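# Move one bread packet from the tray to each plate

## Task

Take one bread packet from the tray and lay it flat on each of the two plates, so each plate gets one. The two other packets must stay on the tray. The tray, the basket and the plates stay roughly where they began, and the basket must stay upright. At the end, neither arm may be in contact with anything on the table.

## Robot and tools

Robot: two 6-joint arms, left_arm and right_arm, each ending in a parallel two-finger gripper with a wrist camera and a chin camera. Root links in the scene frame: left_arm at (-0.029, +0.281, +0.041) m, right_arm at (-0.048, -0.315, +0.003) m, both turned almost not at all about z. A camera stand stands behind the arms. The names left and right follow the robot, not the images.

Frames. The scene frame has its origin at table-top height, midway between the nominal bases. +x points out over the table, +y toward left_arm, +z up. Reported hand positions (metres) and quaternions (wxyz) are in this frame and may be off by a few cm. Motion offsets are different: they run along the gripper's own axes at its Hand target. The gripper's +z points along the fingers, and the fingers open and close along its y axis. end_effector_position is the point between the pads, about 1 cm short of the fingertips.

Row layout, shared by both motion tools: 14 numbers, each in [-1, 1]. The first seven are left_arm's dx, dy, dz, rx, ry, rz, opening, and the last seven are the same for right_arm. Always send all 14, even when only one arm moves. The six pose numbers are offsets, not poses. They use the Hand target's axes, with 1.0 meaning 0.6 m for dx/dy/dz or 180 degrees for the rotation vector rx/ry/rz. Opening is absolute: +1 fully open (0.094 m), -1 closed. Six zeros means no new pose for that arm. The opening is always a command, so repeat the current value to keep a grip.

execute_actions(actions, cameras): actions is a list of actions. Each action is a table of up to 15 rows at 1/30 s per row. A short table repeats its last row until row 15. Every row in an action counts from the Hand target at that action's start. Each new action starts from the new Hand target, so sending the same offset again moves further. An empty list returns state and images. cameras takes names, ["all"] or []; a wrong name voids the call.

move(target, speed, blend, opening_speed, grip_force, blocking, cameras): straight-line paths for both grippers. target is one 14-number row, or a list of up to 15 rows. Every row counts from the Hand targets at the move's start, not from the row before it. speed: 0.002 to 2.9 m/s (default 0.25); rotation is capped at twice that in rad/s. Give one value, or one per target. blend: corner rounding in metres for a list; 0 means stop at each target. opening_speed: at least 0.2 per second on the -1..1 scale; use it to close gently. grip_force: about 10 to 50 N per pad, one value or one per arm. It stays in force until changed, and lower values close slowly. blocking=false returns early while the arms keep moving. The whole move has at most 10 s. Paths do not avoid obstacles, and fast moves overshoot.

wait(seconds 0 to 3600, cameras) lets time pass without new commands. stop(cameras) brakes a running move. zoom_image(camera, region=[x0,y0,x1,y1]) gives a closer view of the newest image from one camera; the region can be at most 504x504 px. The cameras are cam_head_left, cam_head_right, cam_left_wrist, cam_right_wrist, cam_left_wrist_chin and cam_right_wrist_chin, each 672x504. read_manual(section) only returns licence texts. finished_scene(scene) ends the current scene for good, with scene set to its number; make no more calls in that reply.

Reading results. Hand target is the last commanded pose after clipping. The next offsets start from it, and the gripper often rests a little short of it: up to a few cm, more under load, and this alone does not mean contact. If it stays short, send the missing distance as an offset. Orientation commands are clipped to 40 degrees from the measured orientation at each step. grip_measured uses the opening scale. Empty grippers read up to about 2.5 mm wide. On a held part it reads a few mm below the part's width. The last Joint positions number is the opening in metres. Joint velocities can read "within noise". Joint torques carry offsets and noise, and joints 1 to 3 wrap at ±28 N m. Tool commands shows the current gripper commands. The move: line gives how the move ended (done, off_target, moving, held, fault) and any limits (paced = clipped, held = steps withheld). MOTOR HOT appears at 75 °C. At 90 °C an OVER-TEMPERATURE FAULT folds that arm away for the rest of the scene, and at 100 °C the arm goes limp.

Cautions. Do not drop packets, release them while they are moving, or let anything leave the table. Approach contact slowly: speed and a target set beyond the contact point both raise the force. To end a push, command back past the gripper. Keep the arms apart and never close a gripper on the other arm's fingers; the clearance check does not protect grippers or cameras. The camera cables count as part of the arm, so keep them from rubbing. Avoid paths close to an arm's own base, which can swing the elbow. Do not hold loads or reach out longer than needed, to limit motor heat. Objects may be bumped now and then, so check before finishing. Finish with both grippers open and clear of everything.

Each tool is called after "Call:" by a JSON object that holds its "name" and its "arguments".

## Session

Call:
{"name": "execute_actions", "arguments": {"actions": []}}

Scene clock: 0.00 s.
left_arm: end_effector_position=(+0.3634, +0.1549, +0.2172) grip_measured=+1.000 end_effector_quat_wxyz=(+0.470, +0.017, +0.882, -0.037) | right_arm: end_effector_position=(+0.2836, -0.3165, +0.3100) grip_measured=+1.000 end_effector_quat_wxyz=(+0.612, +0.186, +0.764, -0.086)
Joint positions: left_arm=[-0.451 1.362 0.881 -0.134 -0.277 -0.251 0.094] | right_arm=[0.295 0.941 0.857 -0.232 0.704 0.308 0.094]
Joint velocities: within noise
Joint torques (N m): no reading
Heat: left arm: 31 °C; right arm: 30 °C.
Hand target: left_arm +0.3668, +0.1540, +0.2317; +0.486, +0.013, +0.873, -0.043 | right_arm +0.2820, -0.3176, +0.3137; +0.614, +0.188, +0.762, -0.085
Tool commands: left_gripper/opening=+1.0 right_gripper/opening=+1.0
camera_calibration:
cam_left_wrist: T_world_to_cam=[[-0.03794, -0.99836, 0.04297, 0.16112], [-0.85472, 0.01014, -0.519, 0.46098], [0.51771, -0.05642, -0.8537, 0.09885]] pos_world=[0.34895, 0.16176, 0.31671]
cam_right_wrist: T_world_to_cam=[[-0.37356, -0.92295, -0.09284, -0.15564], [-0.55825, 0.30362, -0.77212, 0.52985], [0.74081, -0.23661, -0.62866, 0.00044]] pos_world=[0.23732, -0.30442, 0.39494]
cam_left_wrist_chin: T_world_to_cam=[[-0.05393, -0.99778, 0.03904, 0.16395], [-0.12926, -0.03179, -0.9911, 0.24702], [0.99014, -0.0585, -0.12726, -0.21048]] pos_world=[0.24918, 0.15912, 0.21164]
cam_right_wrist_chin: T_world_to_cam=[[-0.36597, -0.92548, -0.09777, -0.15679], [0.26341, -0.00225, -0.96468, 0.20368], [0.89257, -0.3788, 0.2446, -0.33822]] pos_world=[0.19085, -0.27276, 0.26388]

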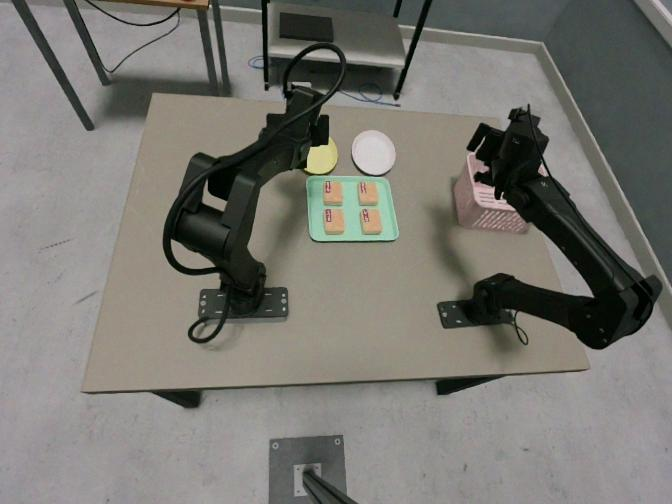

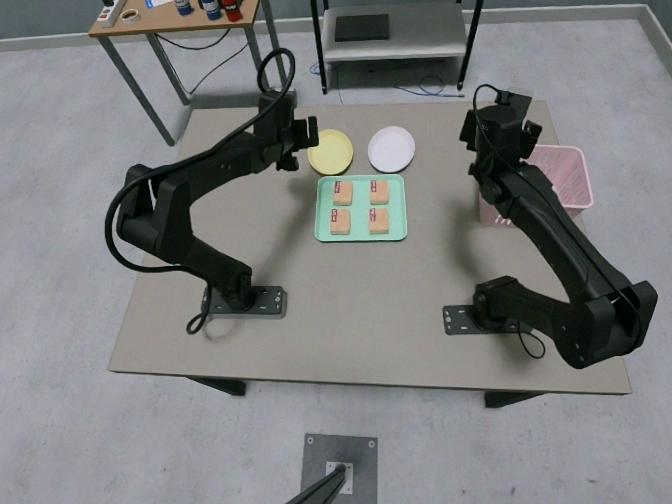

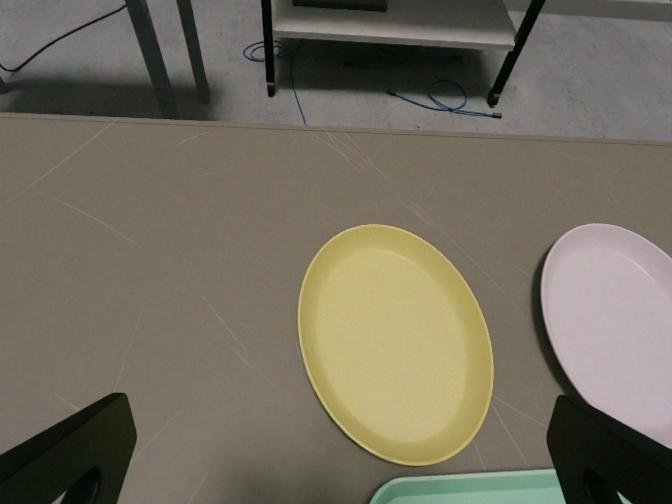

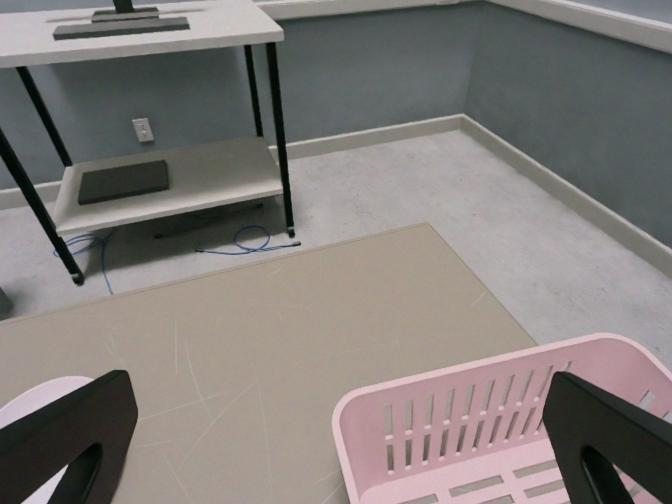

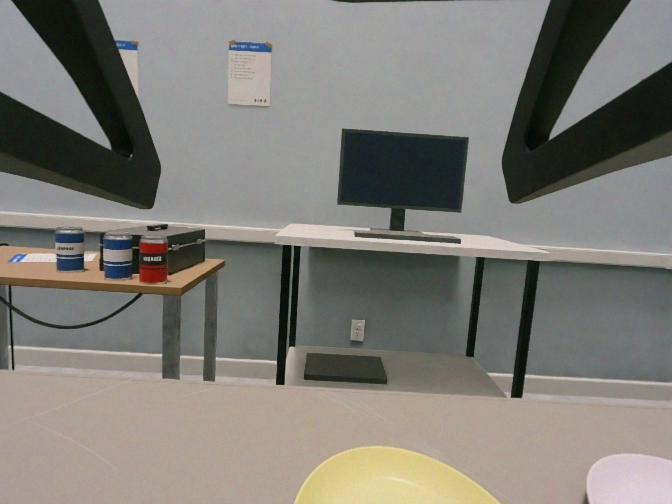

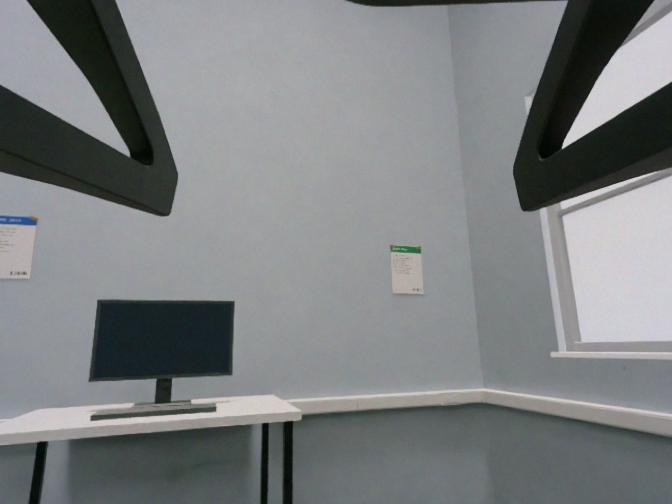

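Call:
{"name": "move", "arguments": {"target": [0.0545,0.057,-0.159,-0.0286,0.323,-0.0086,0.7,0.123,0.305,-0.067,-0.0589,0.4252,-0.1302,0.7], "cameras": ["cam_right_wrist","cam_right_wrist_chin"]}}

Scene clock: 30.20 s.
left_arm: end_effector_position=(+0.2674, +0.1965, +0.2434) grip_measured=+0.702 end_effector_quat_wxyz=(+0.023, -0.001, +1.000, -0.003) | right_arm: end_effector_position=(+0.3031, -0.1242, +0.2749) grip_measured=+0.701 end_effector_quat_wxyz=(+0.158, +0.002, +0.984, +0.080)
Joint positions: left_arm=[-0.304 1.705 1.755 -1.574 -0.008 -0.288 0.08] | right_arm=[0.443 1.88 2.21 -1.544 0.011 0.502 0.08]
Joint torques (N m): left_arm=[0.39 -6.79 8.35 0.08 0.04 0.08] | right_arm=[-0.01 -7.6 7.83 0.63 -0.07 -0.02]
Heat: left arm: 37 °C; right arm: 34 °C.
Hand target: left_arm +0.2709, +0.1957, +0.2517; +0.001, +0.000, +1.000, +0.000 | right_arm +0.3042, -0.1223, +0.2701; +0.000, +0.000, +1.000, -0.001
Off the commanded pose: left_arm 0.009 m, 3 deg | right_arm 0.005 m, 20 deg.
joint sent to its limit (left arm) — joint 4 (wrist pitch), lower limit. The joint targets are off in orientation, not in position.
joint sent to its limit (right arm) — joint 4 (wrist pitch), lower limit. The joint targets are off in orientation, not in position.
move: off_target (left_arm, right_arm)
cam_right_wrist: T_world_to_cam=[[0.03265, -0.98473, -0.17102, -0.08345], [-0.99135, -0.05366, 0.11973, 0.297], [-0.12708, 0.16564, -0.97796, 0.41839]] pos_world=[0.35032, -0.13554, 0.35934]
cam_right_wrist_chin: T_world_to_cam=[[0.03272, -0.98306, -0.18035, -0.08041], [-0.69409, 0.10749, -0.71182, 0.39939], [0.71915, 0.14847, -0.67881, 0.09767]] pos_world=[0.2096, -0.13648, 0.33609]

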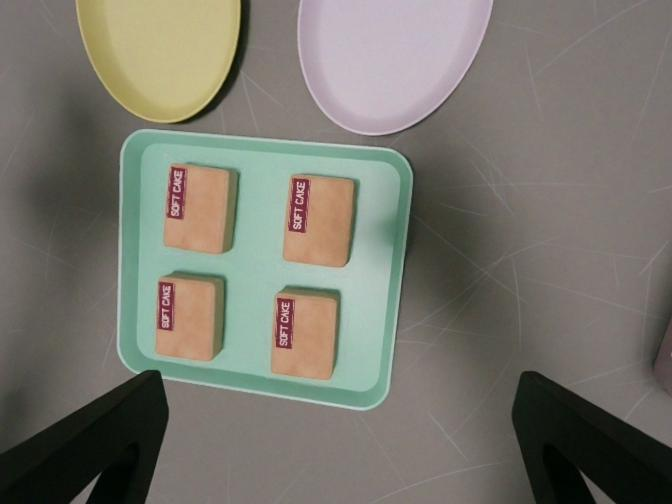

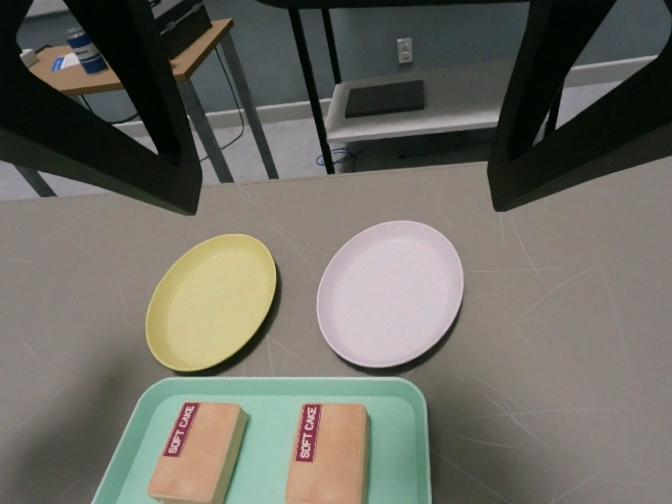

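Call:
{"name": "move", "arguments": {"target": [[0,0,0,0,0,0,0.7,-0.0265,0.092,0.23,0,0,0.028,0.7],[0,0,0,0,0,0,0.7,-0.0265,0.092,0.363,0,0,0.028,0.7]], "speed": 0.13, "blend": 0.01, "cameras": ["cam_right_wrist","cam_right_wrist_chin"]}}

Scene clock: 38.80 s.
left_arm: end_effector_position=(+0.2674, +0.1965, +0.2434) grip_measured=+0.702 end_effector_quat_wxyz=(+0.023, -0.001, +1.000, -0.003) | right_arm: end_effector_position=(+0.3234, -0.0688, +0.0669) grip_measured=+0.701 end_effector_quat_wxyz=(+0.013, +0.043, +0.999, +0.005)
Joint positions: left_arm=[-0.304 1.705 1.755 -1.574 -0.008 -0.288 0.08] | right_arm=[0.529 2.258 1.983 -1.269 0.008 0.672 0.08]
Joint torques (N m): left_arm=[0.39 -6.8 8.34 0.06 0.04 0.08] | right_arm=[0.4 -12.14 5.15 0.4 -0.07 0.09]
Heat: left arm: 36 °C; right arm: 33 °C.
Hand target: left_arm +0.2709, +0.1957, +0.2517; +0.001, +0.000, +1.000, +0.000 | right_arm +0.3200, -0.0674, +0.0521; +0.000, +0.044, +0.999, -0.001
Off the commanded pose: left_arm 0.009 m, 3 deg | right_arm 0.015 m, 2 deg.
joint sent to its limit (left arm) — joint 4 (wrist pitch), lower limit. The joint targets are off in orientation, not in position.
move: off_target (right_arm)
cam_right_wrist: T_world_to_cam=[[-0.07827, -0.9966, -0.02561, -0.03976], [-0.91174, 0.06117, 0.40618, 0.30804], [-0.40324, 0.05514, -0.91343, 0.28577]] pos_world=[0.39298, -0.07422, 0.13489]
cam_right_wrist_chin: T_world_to_cam=[[-0.08093, -0.99612, -0.03466, -0.03794], [-0.86731, 0.08752, -0.49001, 0.29931], [0.49114, -0.0096, -0.87103, 0.00927]] pos_world=[0.25197, -0.0639, 0.15343]

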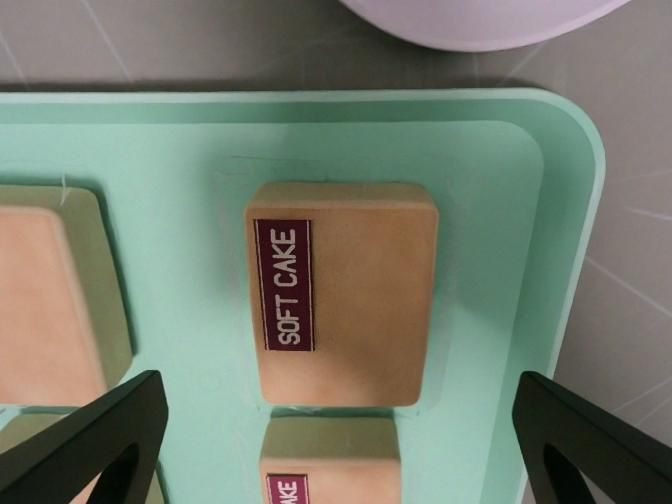

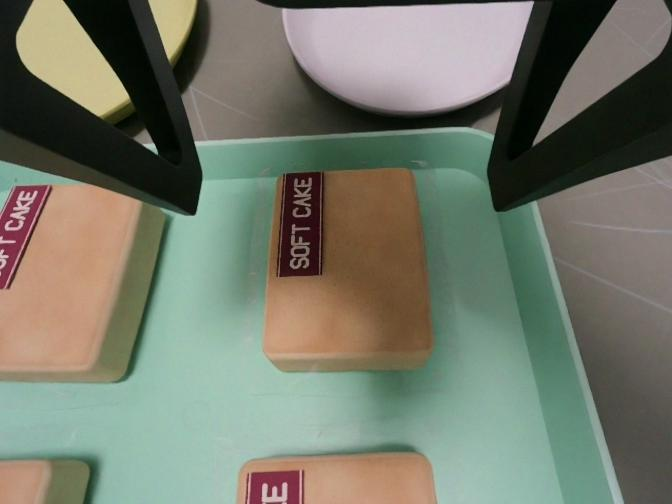

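Call:
{"name": "move", "arguments": {"target": [[0,0,0,0,0,0,0.7,0.002,-0.001,0.113,0,0,0,0.7],[0,0,0,0,0,0,0.7,0.002,-0.001,0.113,0,0,0,0.06],[0,0,0,0,0,0,0.7,0.002,0,-0.09,0,0,0,0.06]], "speed": 0.1, "opening_speed": 0.5, "grip_force": 20, "cameras": ["cam_right_wrist","cam_right_wrist_chin"]}}

Scene clock: 52.37 s.
left_arm: end_effector_position=(+0.2674, +0.1965, +0.2434) grip_measured=+0.702 end_effector_quat_wxyz=(+0.023, -0.001, +1.000, -0.003) | right_arm: end_effector_position=(+0.3197, -0.0692, +0.1023) grip_measured=+0.382 end_effector_quat_wxyz=(+0.003, +0.044, +0.999, -0.003)
Joint positions: left_arm=[-0.304 1.705 1.755 -1.574 -0.008 -0.288 0.08] | right_arm=[0.532 2.282 2.165 -1.452 0.007 0.677 0.065]
Joint torques (N m): left_arm=[0.39 -6.8 8.34 0.06 0.04 0.08] | right_arm=[0.23 -13.93 8.42 0.07 -0.07 0.05]
Heat: left arm: 36 °C; right arm: 33 °C.
Hand target: left_arm +0.2709, +0.1957, +0.2517; +0.001, +0.000, +1.000, +0.000 | right_arm +0.3189, -0.0672, +0.1061; +0.000, +0.044, +0.999, -0.001
Off the commanded pose: left_arm 0.009 m, 3 deg | right_arm 0.004 m, 0 deg.
joint sent to its limit (left arm) — joint 4 (wrist pitch), lower limit. The joint targets are off in orientation, not in position.
grip_force (N): 20, 20
move: done; target 2's new opening was sent with right_arm's hand 0.027 m and 1 deg from that target
cam_right_wrist: T_world_to_cam=[[-0.08057, -0.9967, -0.01002, -0.04038], [-0.90256, 0.06869, 0.42504, 0.28594], [-0.42295, 0.04329, -0.90512, 0.3213]] pos_world=[0.39072, -0.0738, 0.16887]
cam_right_wrist_chin: T_world_to_cam=[[-0.08348, -0.99633, -0.019, -0.03825], [-0.87766, 0.08254, -0.47212, 0.31466], [0.47196, -0.02273, -0.88133, 0.04826]] pos_world=[0.25019, -0.06299, 0.19036]

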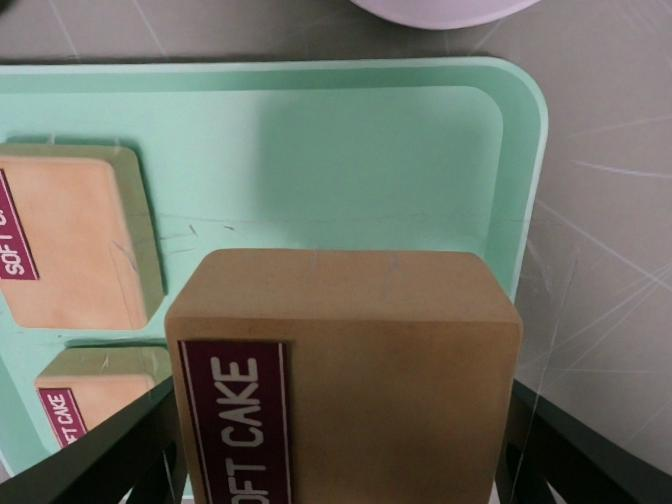

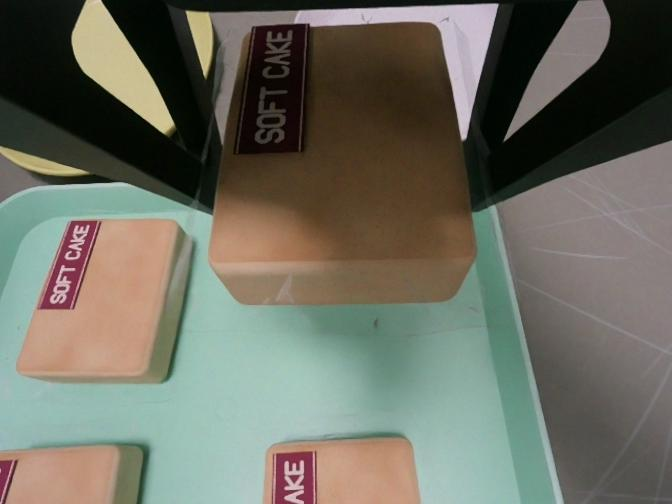

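Call:
{"name": "move", "arguments": {"target": [[0,0,0,0,0,0,0.7,-0.257,-0.056,-0.02,0,0,0,0.06],[0,0,0,0,0,0,0.7,-0.317,-0.053,0.145,0,0,0,0.06]], "speed": [0.15,0.08], "blend": 0.01, "cameras": ["cam_right_wrist","cam_right_wrist_chin"]}}

Scene clock: 63.90 s.
left_arm: end_effector_position=(+0.2674, +0.1965, +0.2434) grip_measured=+0.702 end_effector_quat_wxyz=(+0.023, -0.001, +1.000, -0.003) | right_arm: end_effector_position=(+0.5001, -0.1151, +0.0348) grip_measured=+0.382 end_effector_quat_wxyz=(+0.133, +0.044, +0.989, +0.054)
Joint positions: left_arm=[-0.304 1.705 1.755 -1.574 -0.008 -0.288 0.08] | right_arm=[0.292 2.812 2.843 -1.313 0.003 0.438 0.065]
Joint torques (N m): left_arm=[0.39 -6.79 8.35 0.06 0.04 0.08] | right_arm=[-0.39 -14.34 8.53 0.85 -0.04 -0.03]
Heat: left arm: 36 °C; right arm: 34 °C.
Hand target: left_arm +0.2709, +0.1957, +0.2517; +0.001, +0.000, +1.000, +0.000 | right_arm +0.5055, -0.1156, +0.0193; +0.000, +0.044, +0.999, -0.001
Off the commanded pose: left_arm 0.009 m, 3 deg | right_arm 0.017 m, 17 deg.
elbow stopped short (right arm): the move would have taken joint 3 (elbow) straighter than the controller allows.
joint sent to its limit (left arm) — joint 4 (wrist pitch), lower limit. The joint targets are off in orientation, not in position.
grip_force (N): 20, 20
move: off_target (right_arm)
cam_right_wrist: T_world_to_cam=[[-0.06234, -0.98949, -0.13045, -0.07635], [-0.98344, 0.03862, 0.17709, 0.52617], [-0.1702, 0.13933, -0.97551, 0.2256]] pos_world=[0.55109, -0.1273, 0.11694]
cam_right_wrist_chin: T_world_to_cam=[[-0.06266, -0.9882, -0.13978, -0.0755], [-0.72331, 0.14147, -0.67588, 0.38153], [0.68768, 0.05875, -0.72363, -0.20139]] pos_world=[0.40973, -0.11675, 0.10158]

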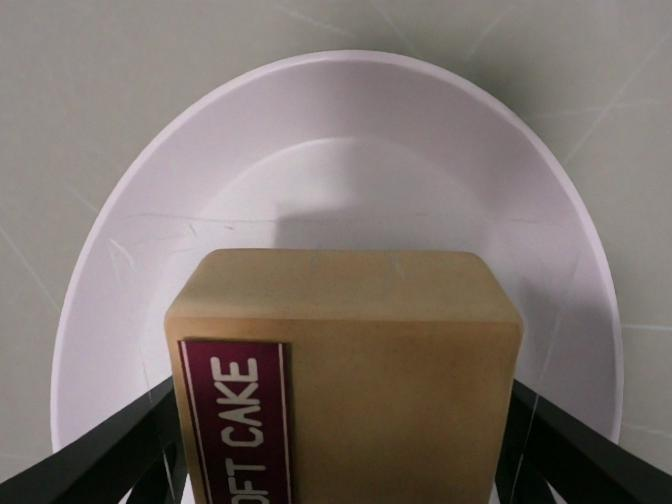

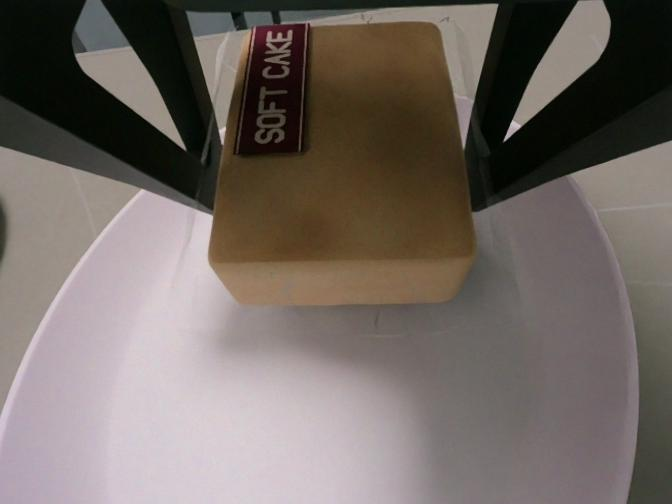

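Call:
{"name": "move", "arguments": {"target": [[0,0,0,0,0,0,0.7,0,0.003,0.056,0,0,0,0.06],[0,0,0,0,0,0,0.7,0,0.003,0.035,0,0,0,0.65]], "speed": 0.05, "opening_speed": 0.3, "cameras": ["cam_right_wrist","cam_right_wrist_chin"]}}

Scene clock: 76.50 s.
left_arm: end_effector_position=(+0.2674, +0.1965, +0.2434) grip_measured=+0.702 end_effector_quat_wxyz=(+0.023, -0.001, +1.000, -0.003) | right_arm: end_effector_position=(+0.5045, -0.1135, +0.0176) grip_measured=+0.648 end_effector_quat_wxyz=(+0.133, +0.044, +0.989, +0.053)
Joint positions: left_arm=[-0.304 1.705 1.755 -1.574 -0.008 -0.288 0.08] | right_arm=[0.292 2.851 2.851 -1.285 0.003 0.438 0.077]
Joint torques (N m): left_arm=[0.39 -6.8 8.35 0.07 0.04 0.08] | right_arm=[-0.17 -14.48 7.83 0.77 -0.03 0]
Heat: left arm: 36 °C; right arm: 34 °C.
Hand target: left_arm +0.2709, +0.1957, +0.2517; +0.001, +0.000, +1.000, +0.000 | right_arm +0.5056, -0.1138, -0.0019; +0.000, +0.044, +0.999, -0.001
Off the commanded pose: left_arm 0.009 m, 3 deg | right_arm 0.019 m, 16 deg.
elbow stopped short (right arm): the move would have taken joint 3 (elbow) straighter than the controller allows.
joint sent to its limit (left arm) — joint 4 (wrist pitch), lower limit. The joint targets are off in orientation, not in position.
grip_force (N): 20, 20
move: off_target (right_arm); target 2's new opening was sent with right_arm's hand 0.019 m and 16 deg from that target
cam_right_wrist: T_world_to_cam=[[-0.06253, -0.98956, -0.12984, -0.07671], [-0.98318, 0.03871, 0.17847, 0.53334], [-0.17158, 0.13881, -0.97534, 0.20996]] pos_world=[0.5556, -0.1257, 0.09964]
cam_right_wrist_chin: T_world_to_cam=[[-0.0629, -0.98827, -0.13918, -0.07589], [-0.72424, 0.14115, -0.67495, 0.37327], [0.68667, 0.05835, -0.72462, -0.2165]] pos_world=[0.41423, -0.11505, 0.08449]

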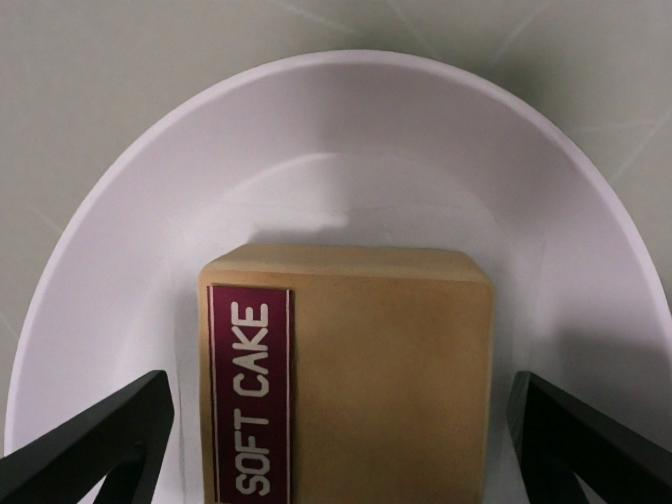

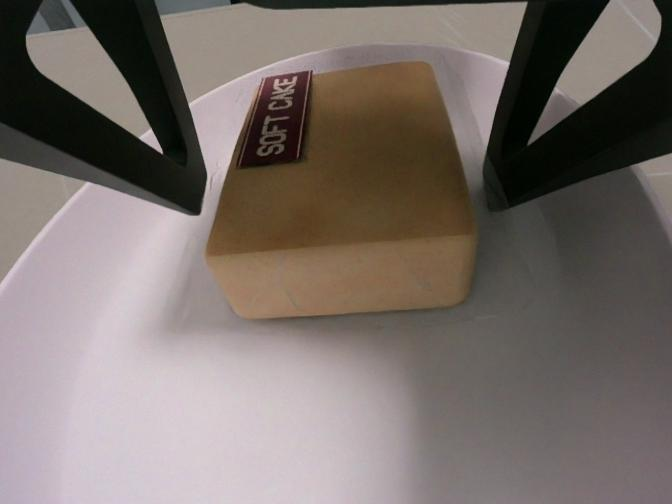

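Call:
{"name": "move", "arguments": {"target": [[0,0,0,0,0,0,0.7,0.05,0,-0.17,0,0,0,0.65],[-0.065,-0.236,0.2,0,0,0,0.7,0.34,-0.25,-0.33,0,0,0,0.65],[-0.065,-0.236,0.295,0,0,0,0.7,0.34,-0.25,-0.33,0,0,0,0.65]], "speed": 0.15, "cameras": ["cam_left_wrist","cam_left_wrist_chin","cam_head_right"]}}

Scene clock: 87.27 s.
left_arm: end_effector_position=(+0.3114, +0.0551, +0.0812) grip_measured=+0.702 end_effector_quat_wxyz=(+0.005, +0.002, +1.000, -0.001) | right_arm: end_effector_position=(+0.2985, -0.2421, +0.1872) grip_measured=+0.649 end_effector_quat_wxyz=(+0.020, +0.045, +0.999, +0.004)
Joint positions: left_arm=[-0.608 2.13 1.682 -1.115 -0.004 -0.585 0.08] | right_arm=[0.149 1.882 1.899 -1.548 0.002 0.296 0.077]
Joint torques (N m): left_arm=[-0.21 -9.87 5.12 0.21 0 -0.07] | right_arm=[-0.28 -13.94 4.92 0.15 -0.02 -0.02]
Heat: left arm: 36 °C; right arm: 33 °C.
Hand target: left_arm +0.3102, +0.0541, +0.0748; +0.001, +0.000, +1.000, +0.000 | right_arm +0.2894, -0.2452, +0.1963; +0.000, +0.044, +0.999, -0.001
Off the commanded pose: left_arm 0.007 m, 1 deg | right_arm 0.013 m, 2 deg.
elbow stopped short (right arm): the move would have taken joint 3 (elbow) straighter than the controller allows.
joint sent to its limit (right arm) — joint 4 (wrist pitch), lower limit. The joint targets are off in orientation, not in position.
grip_force (N): 20, 20
move: off_target (right_arm)
cam_left_wrist: T_world_to_cam=[[0.00412, -0.99968, -0.02502, 0.05789], [-0.91118, -0.01406, 0.41177, 0.29025], [-0.41199, 0.0211, -0.91094, 0.29395]] pos_world=[0.38534, 0.05575, 0.1497]
cam_left_wrist_chin: T_world_to_cam=[[-0.00823, -0.99987, -0.01413, 0.05707], [-0.89081, 0.01375, -0.45417, 0.29334], [0.45431, 0.00885, -0.8908, 0.04299]] pos_world=[0.24225, 0.05265, 0.17233]
Images, in order (width x height): cam_head_right 672x504, cam_left_wrist 672x504, cam_left_wrist_chin 672x504.

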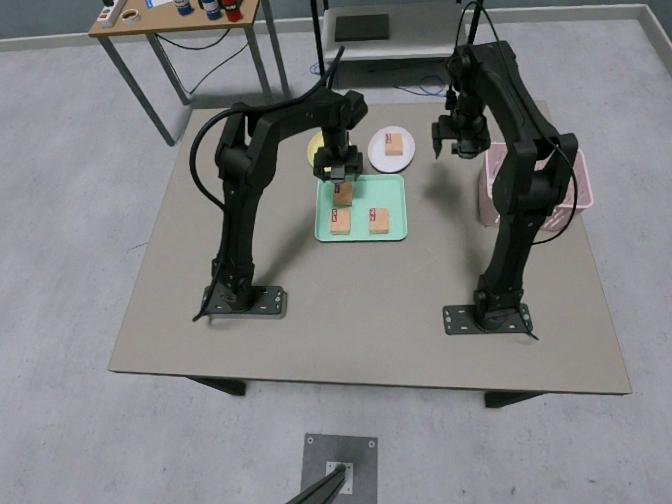

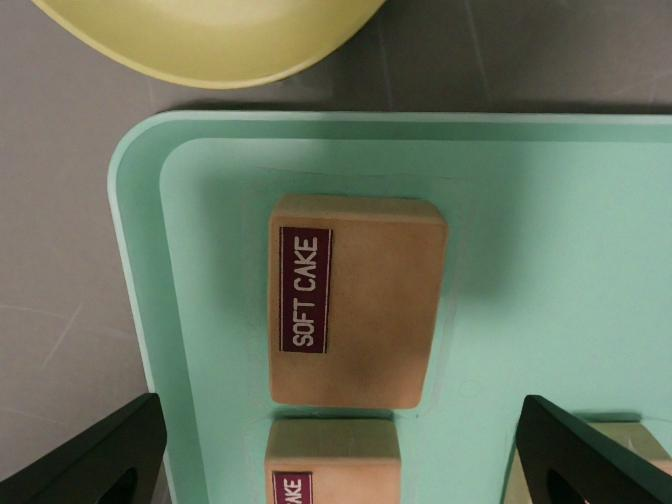

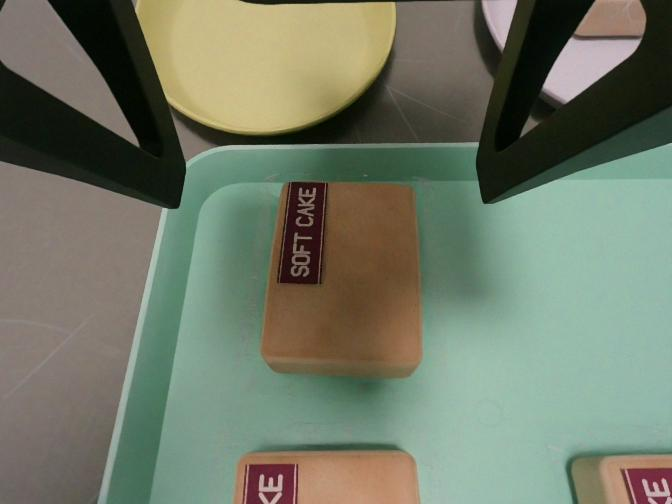

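Call:
{"name": "move", "arguments": {"target": [[0,-0.0045,0.112,0,0,0.012,0.7,0,0,0,0,0,0,0.65],[0,-0.0045,0.114,0,0,0.012,0.06,0,0,0,0,0,0,0.65],[0,0,-0.13,0,0,0.012,0.06,0,0,0,0,0,0,0.65]], "speed": 0.1, "opening_speed": 0.5, "cameras": ["cam_left_wrist","cam_left_wrist_chin"]}}

Scene clock: 104.10 s.
left_arm: end_effector_position=(+0.3032, +0.0589, +0.1262) grip_measured=+0.384 end_effector_quat_wxyz=(-0.028, +0.015, +0.999, +0.020) | right_arm: end_effector_position=(+0.2985, -0.2421, +0.1872) grip_measured=+0.649 end_effector_quat_wxyz=(+0.020, +0.045, +0.999, +0.004)
Joint positions: left_arm=[-0.611 2.152 1.895 -1.382 -0.002 -0.562 0.065] | right_arm=[0.149 1.882 1.899 -1.548 0.002 0.296 0.077]
Joint torques (N m): left_arm=[-0.03 -14.23 9.17 -0.16 -0.01 0.07] | right_arm=[-0.29 -13.93 4.93 0.15 -0.01 -0.02]
Heat: left arm: 35 °C; right arm: 33 °C.
Hand target: left_arm +0.3101, +0.0540, +0.1528; +0.001, +0.019, +1.000, +0.000 | right_arm +0.2894, -0.2452, +0.1963; +0.000, +0.044, +0.999, -0.001
Off the commanded pose: left_arm 0.028 m, 4 deg | right_arm 0.013 m, 2 deg.
joint sent to its limit (right arm) — joint 4 (wrist pitch), lower limit. The joint targets are off in orientation, not in position.
grip_force (N): 20, 20
move: off_target (left_arm)
cam_left_wrist: T_world_to_cam=[[-0.02467, -0.99757, -0.06515, 0.0765], [-0.88259, -0.00887, 0.47006, 0.24796], [-0.4695, 0.0691, -0.88023, 0.34215]] pos_world=[0.38137, 0.05487, 0.1896]
cam_left_wrist_chin: T_world_to_cam=[[-0.03634, -0.99791, -0.05348, 0.0748], [-0.91771, 0.0545, -0.39349, 0.30456], [0.39558, 0.03478, -0.91777, 0.10645]] pos_world=[0.2401, 0.05434, 0.22153]

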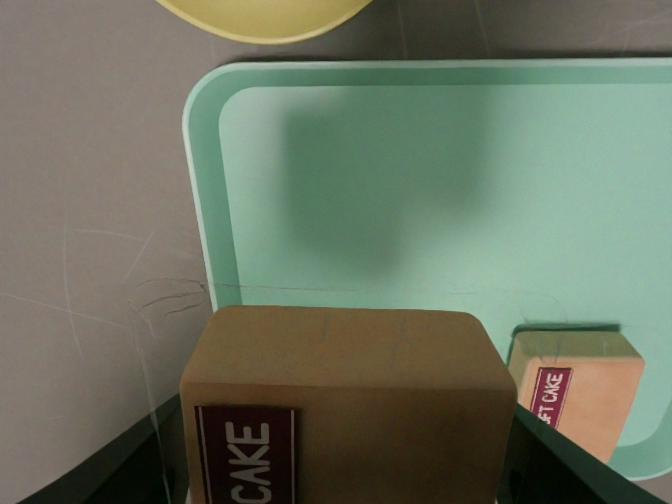

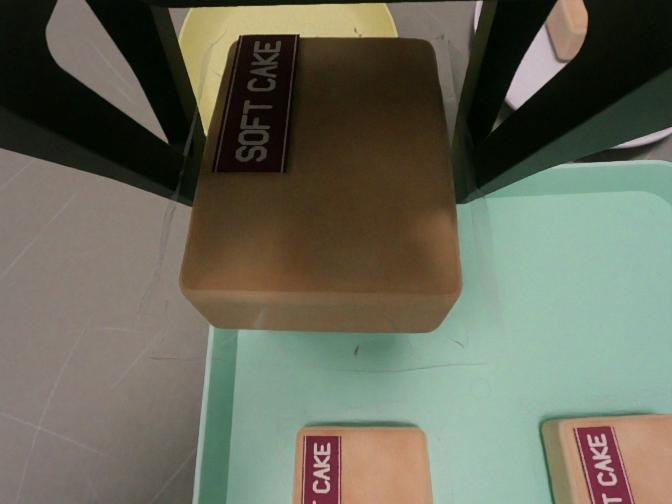

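Call:
{"name": "move", "arguments": {"target": [[-0.231,0.0655,0.0,0,0,0,0.06,0,0,0,0,0,0,0.65],[-0.301,0.075,0.175,0,0,0,0.06,0,0,0,0,0,0,0.65]], "speed": [0.15,0.08], "blend": 0.01, "cameras": ["cam_left_wrist","cam_left_wrist_chin"]}}

Scene clock: 113.17 s.
left_arm: end_effector_position=(+0.4823, +0.0942, +0.0455) grip_measured=+0.384 end_effector_quat_wxyz=(+0.051, +0.017, +0.998, -0.017) | right_arm: end_effector_position=(+0.2985, -0.2421, +0.1872) grip_measured=+0.649 end_effector_quat_wxyz=(+0.020, +0.045, +0.999, +0.004)
Joint positions: left_arm=[-0.371 2.841 2.827 -1.45 -0.002 -0.319 0.065] | right_arm=[0.149 1.882 1.899 -1.548 0.002 0.296 0.077]
Joint torques (N m): left_arm=[0.25 -13.31 9.2 0.41 -0.01 0.08] | right_arm=[-0.29 -13.93 4.94 0.15 -0.01 -0.03]
Heat: left arm: 35 °C; right arm: 33 °C.
Hand target: left_arm +0.4924, +0.0922, +0.0481; +0.001, +0.019, +1.000, +0.000 | right_arm +0.2894, -0.2452, +0.1963; +0.000, +0.044, +0.999, -0.001
Off the commanded pose: left_arm 0.011 m, 6 deg | right_arm 0.013 m, 2 deg.
elbow stopped short (left arm): the move would have taken joint 3 (elbow) straighter than the controller allows.
joint sent to its limit (right arm) — joint 4 (wrist pitch), lower limit. The joint targets are off in orientation, not in position.
grip_force (N): 20, 20
move: off_target (left_arm)
cam_left_wrist: T_world_to_cam=[[-0.02403, -0.99969, 0.00618, 0.10757], [-0.94521, 0.02473, 0.32553, 0.4779], [-0.32558, 0.00198, -0.94551, 0.29268]] pos_world=[0.54959, 0.09514, 0.1205]
cam_left_wrist_chin: T_world_to_cam=[[-0.03722, -0.99918, 0.01589, 0.10964], [-0.84444, 0.02295, -0.53516, 0.40932], [0.53436, -0.03333, -0.8446, -0.10354]] pos_world=[0.40505, 0.09671, 0.12987]

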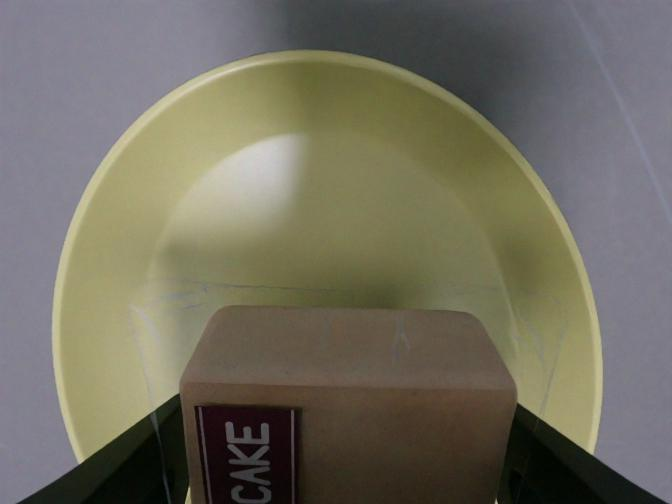

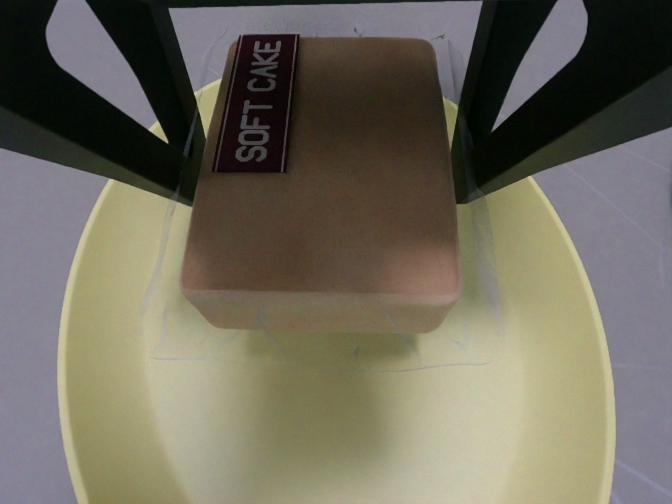

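Call:
{"name": "move", "arguments": {"target": [[0,0,0.062,0,0,0,0.06,0,0,0,0,0,0,0.65],[0,0,0.048,0,0,0,0.63,0,0,0,0,0,0,0.65]], "speed": 0.05, "opening_speed": 0.3, "cameras": ["cam_left_wrist","cam_left_wrist_chin"]}}

Scene clock: 125.37 s.
left_arm: end_effector_position=(+0.4833, +0.0939, +0.0173) grip_measured=+0.627 end_effector_quat_wxyz=(+0.040, +0.017, +0.999, -0.013) | right_arm: end_effector_position=(+0.2985, -0.2421, +0.1872) grip_measured=+0.649 end_effector_quat_wxyz=(+0.020, +0.045, +0.999, +0.004)
Joint positions: left_arm=[-0.371 2.898 2.831 -1.419 -0.002 -0.319 0.076] | right_arm=[0.149 1.882 1.899 -1.548 0.002 0.296 0.077]
Joint torques (N m): left_arm=[0.24 -13.6 8.91 0.34 -0.01 0.07] | right_arm=[-0.28 -13.96 4.94 0.15 -0.02 -0.02]
Heat: left arm: 36 °C; right arm: 33 °C.
Hand target: left_arm +0.4924, +0.0922, +0.0194; +0.001, +0.019, +1.000, +0.000 | right_arm +0.2894, -0.2452, +0.1963; +0.000, +0.044, +0.999, -0.001
Off the commanded pose: left_arm 0.009 m, 5 deg | right_arm 0.013 m, 2 deg.
elbow stopped short (left arm): the move would have taken joint 3 (elbow) straighter than the controller allows.
joint sent to its limit (right arm) — joint 4 (wrist pitch), lower limit. The joint targets are off in orientation, not in position.
grip_force (N): 20, 20
move: off_target (left_arm); target 2's new opening was sent with left_arm's hand 0.009 m and 5 deg from that target
cam_left_wrist: T_world_to_cam=[[-0.02397, -0.99971, -0.00116, 0.10753], [-0.9381, 0.0221, 0.34566, 0.48449], [-0.34554, 0.00937, -0.93836, 0.27519]] pos_world=[0.55217, 0.09421, 0.09088]
cam_left_wrist_chin: T_world_to_cam=[[-0.03705, -0.99927, 0.00891, 0.1098], [-0.85556, 0.02711, -0.517, 0.39974], [0.51638, -0.02677, -0.85594, -0.11961]] pos_world=[0.40783, 0.09568, 0.10331]

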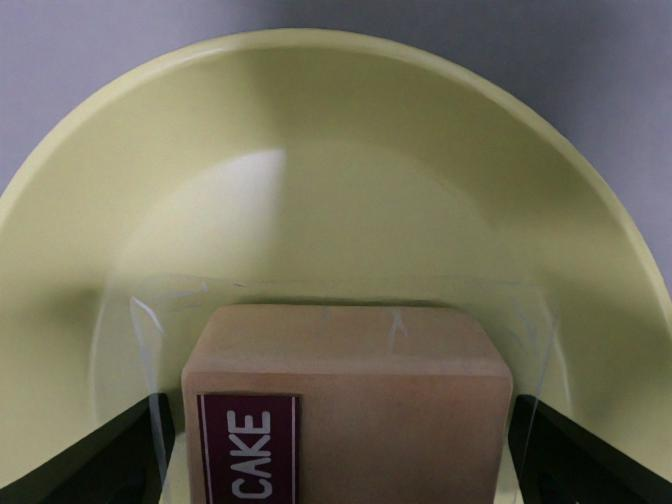

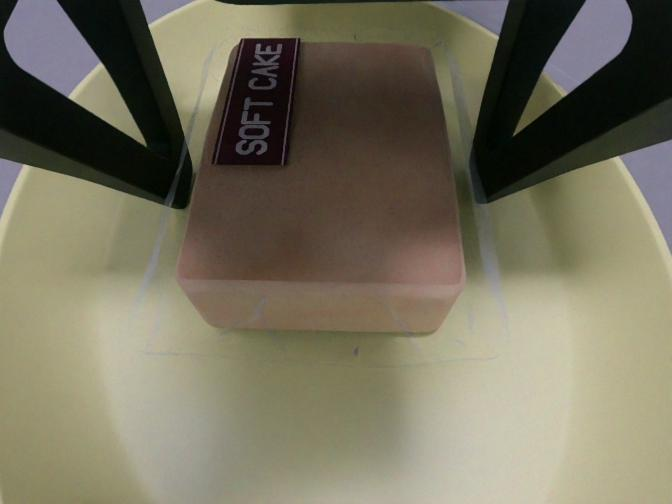

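Call:
{"name": "move", "arguments": {"target": [[0.02,0,-0.17,0,0,0,0.63,0,0,0,0,0,0,0.65],[0.22,0.22,-0.35,0,0,0,0.63,0,0.0,0,0,0,0,0.65]], "speed": 0.12, "cameras": ["cam_head_left","cam_head_right","cam_left_wrist_chin"]}}

Scene clock: 133.07 s.
left_arm: end_effector_position=(+0.3716, +0.2276, +0.2120) grip_measured=+0.628 end_effector_quat_wxyz=(+0.024, +0.016, +1.000, -0.002) | right_arm: end_effector_position=(+0.2985, -0.2421, +0.1872) grip_measured=+0.649 end_effector_quat_wxyz=(+0.020, +0.045, +0.999, +0.004)
Joint positions: left_arm=[-0.154 2.091 2.146 -1.577 -0.001 -0.104 0.076] | right_arm=[0.149 1.882 1.899 -1.548 0.002 0.296 0.077]
Joint torques (N m): left_arm=[0.13 -14.27 4.7 0.1 -0.02 0.09] | right_arm=[-0.28 -13.94 4.92 0.15 -0.02 -0.03]
Heat: left arm: 35 °C; right arm: 33 °C.
Hand target: left_arm +0.3652, +0.2291, +0.2291; +0.001, +0.019, +1.000, +0.000 | right_arm +0.2894, -0.2452, +0.1963; +0.000, +0.044, +0.999, -0.001
Off the commanded pose: left_arm 0.018 m, 3 deg | right_arm 0.013 m, 2 deg.
elbow stopped short (left arm): the move would have taken joint 3 (elbow) straighter than the controller allows.
joint sent to its limit (left arm) — joint 4 (wrist pitch), lower limit. The joint targets are off in orientation, not in position.
joint sent to its limit (right arm) — joint 4 (wrist pitch), lower limit. The joint targets are off in orientation, not in position.
grip_force (N): 20, 20
move: off_target (left_arm)
cam_left_wrist_chin: T_world_to_cam=[[-0.03435, -0.99934, -0.01194, 0.24101], [-0.87198, 0.03581, -0.48823, 0.39932], [0.48834, -0.00636, -0.87263, 0.11762]] pos_world=[0.29904, 0.2273, 0.30047]

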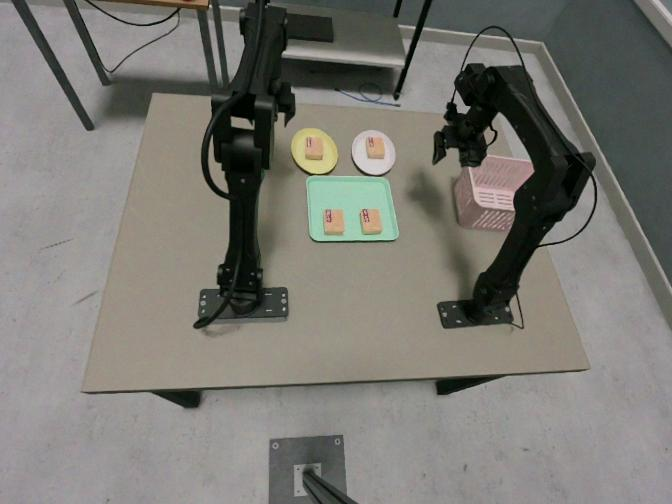

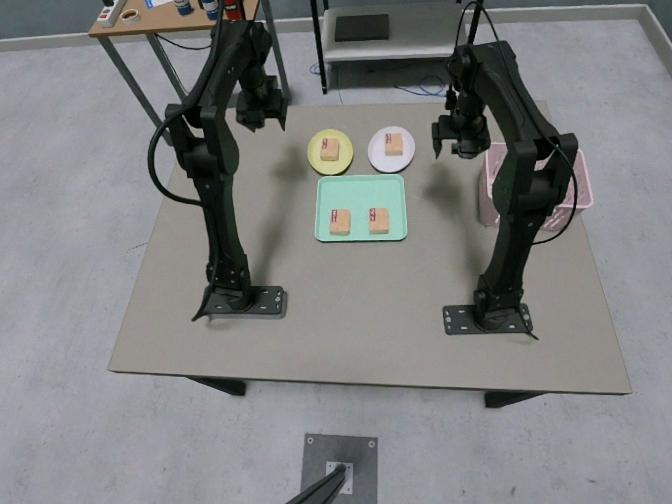

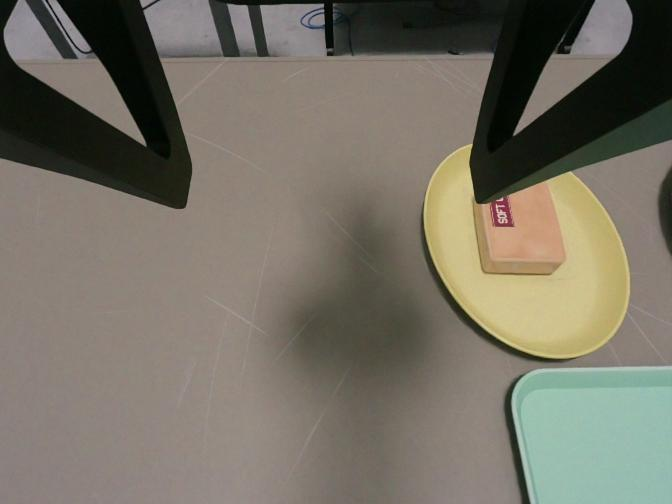

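Call:
{"name": "finished_scene", "arguments": {"scene": 3}}

The scene is finished: the task was done.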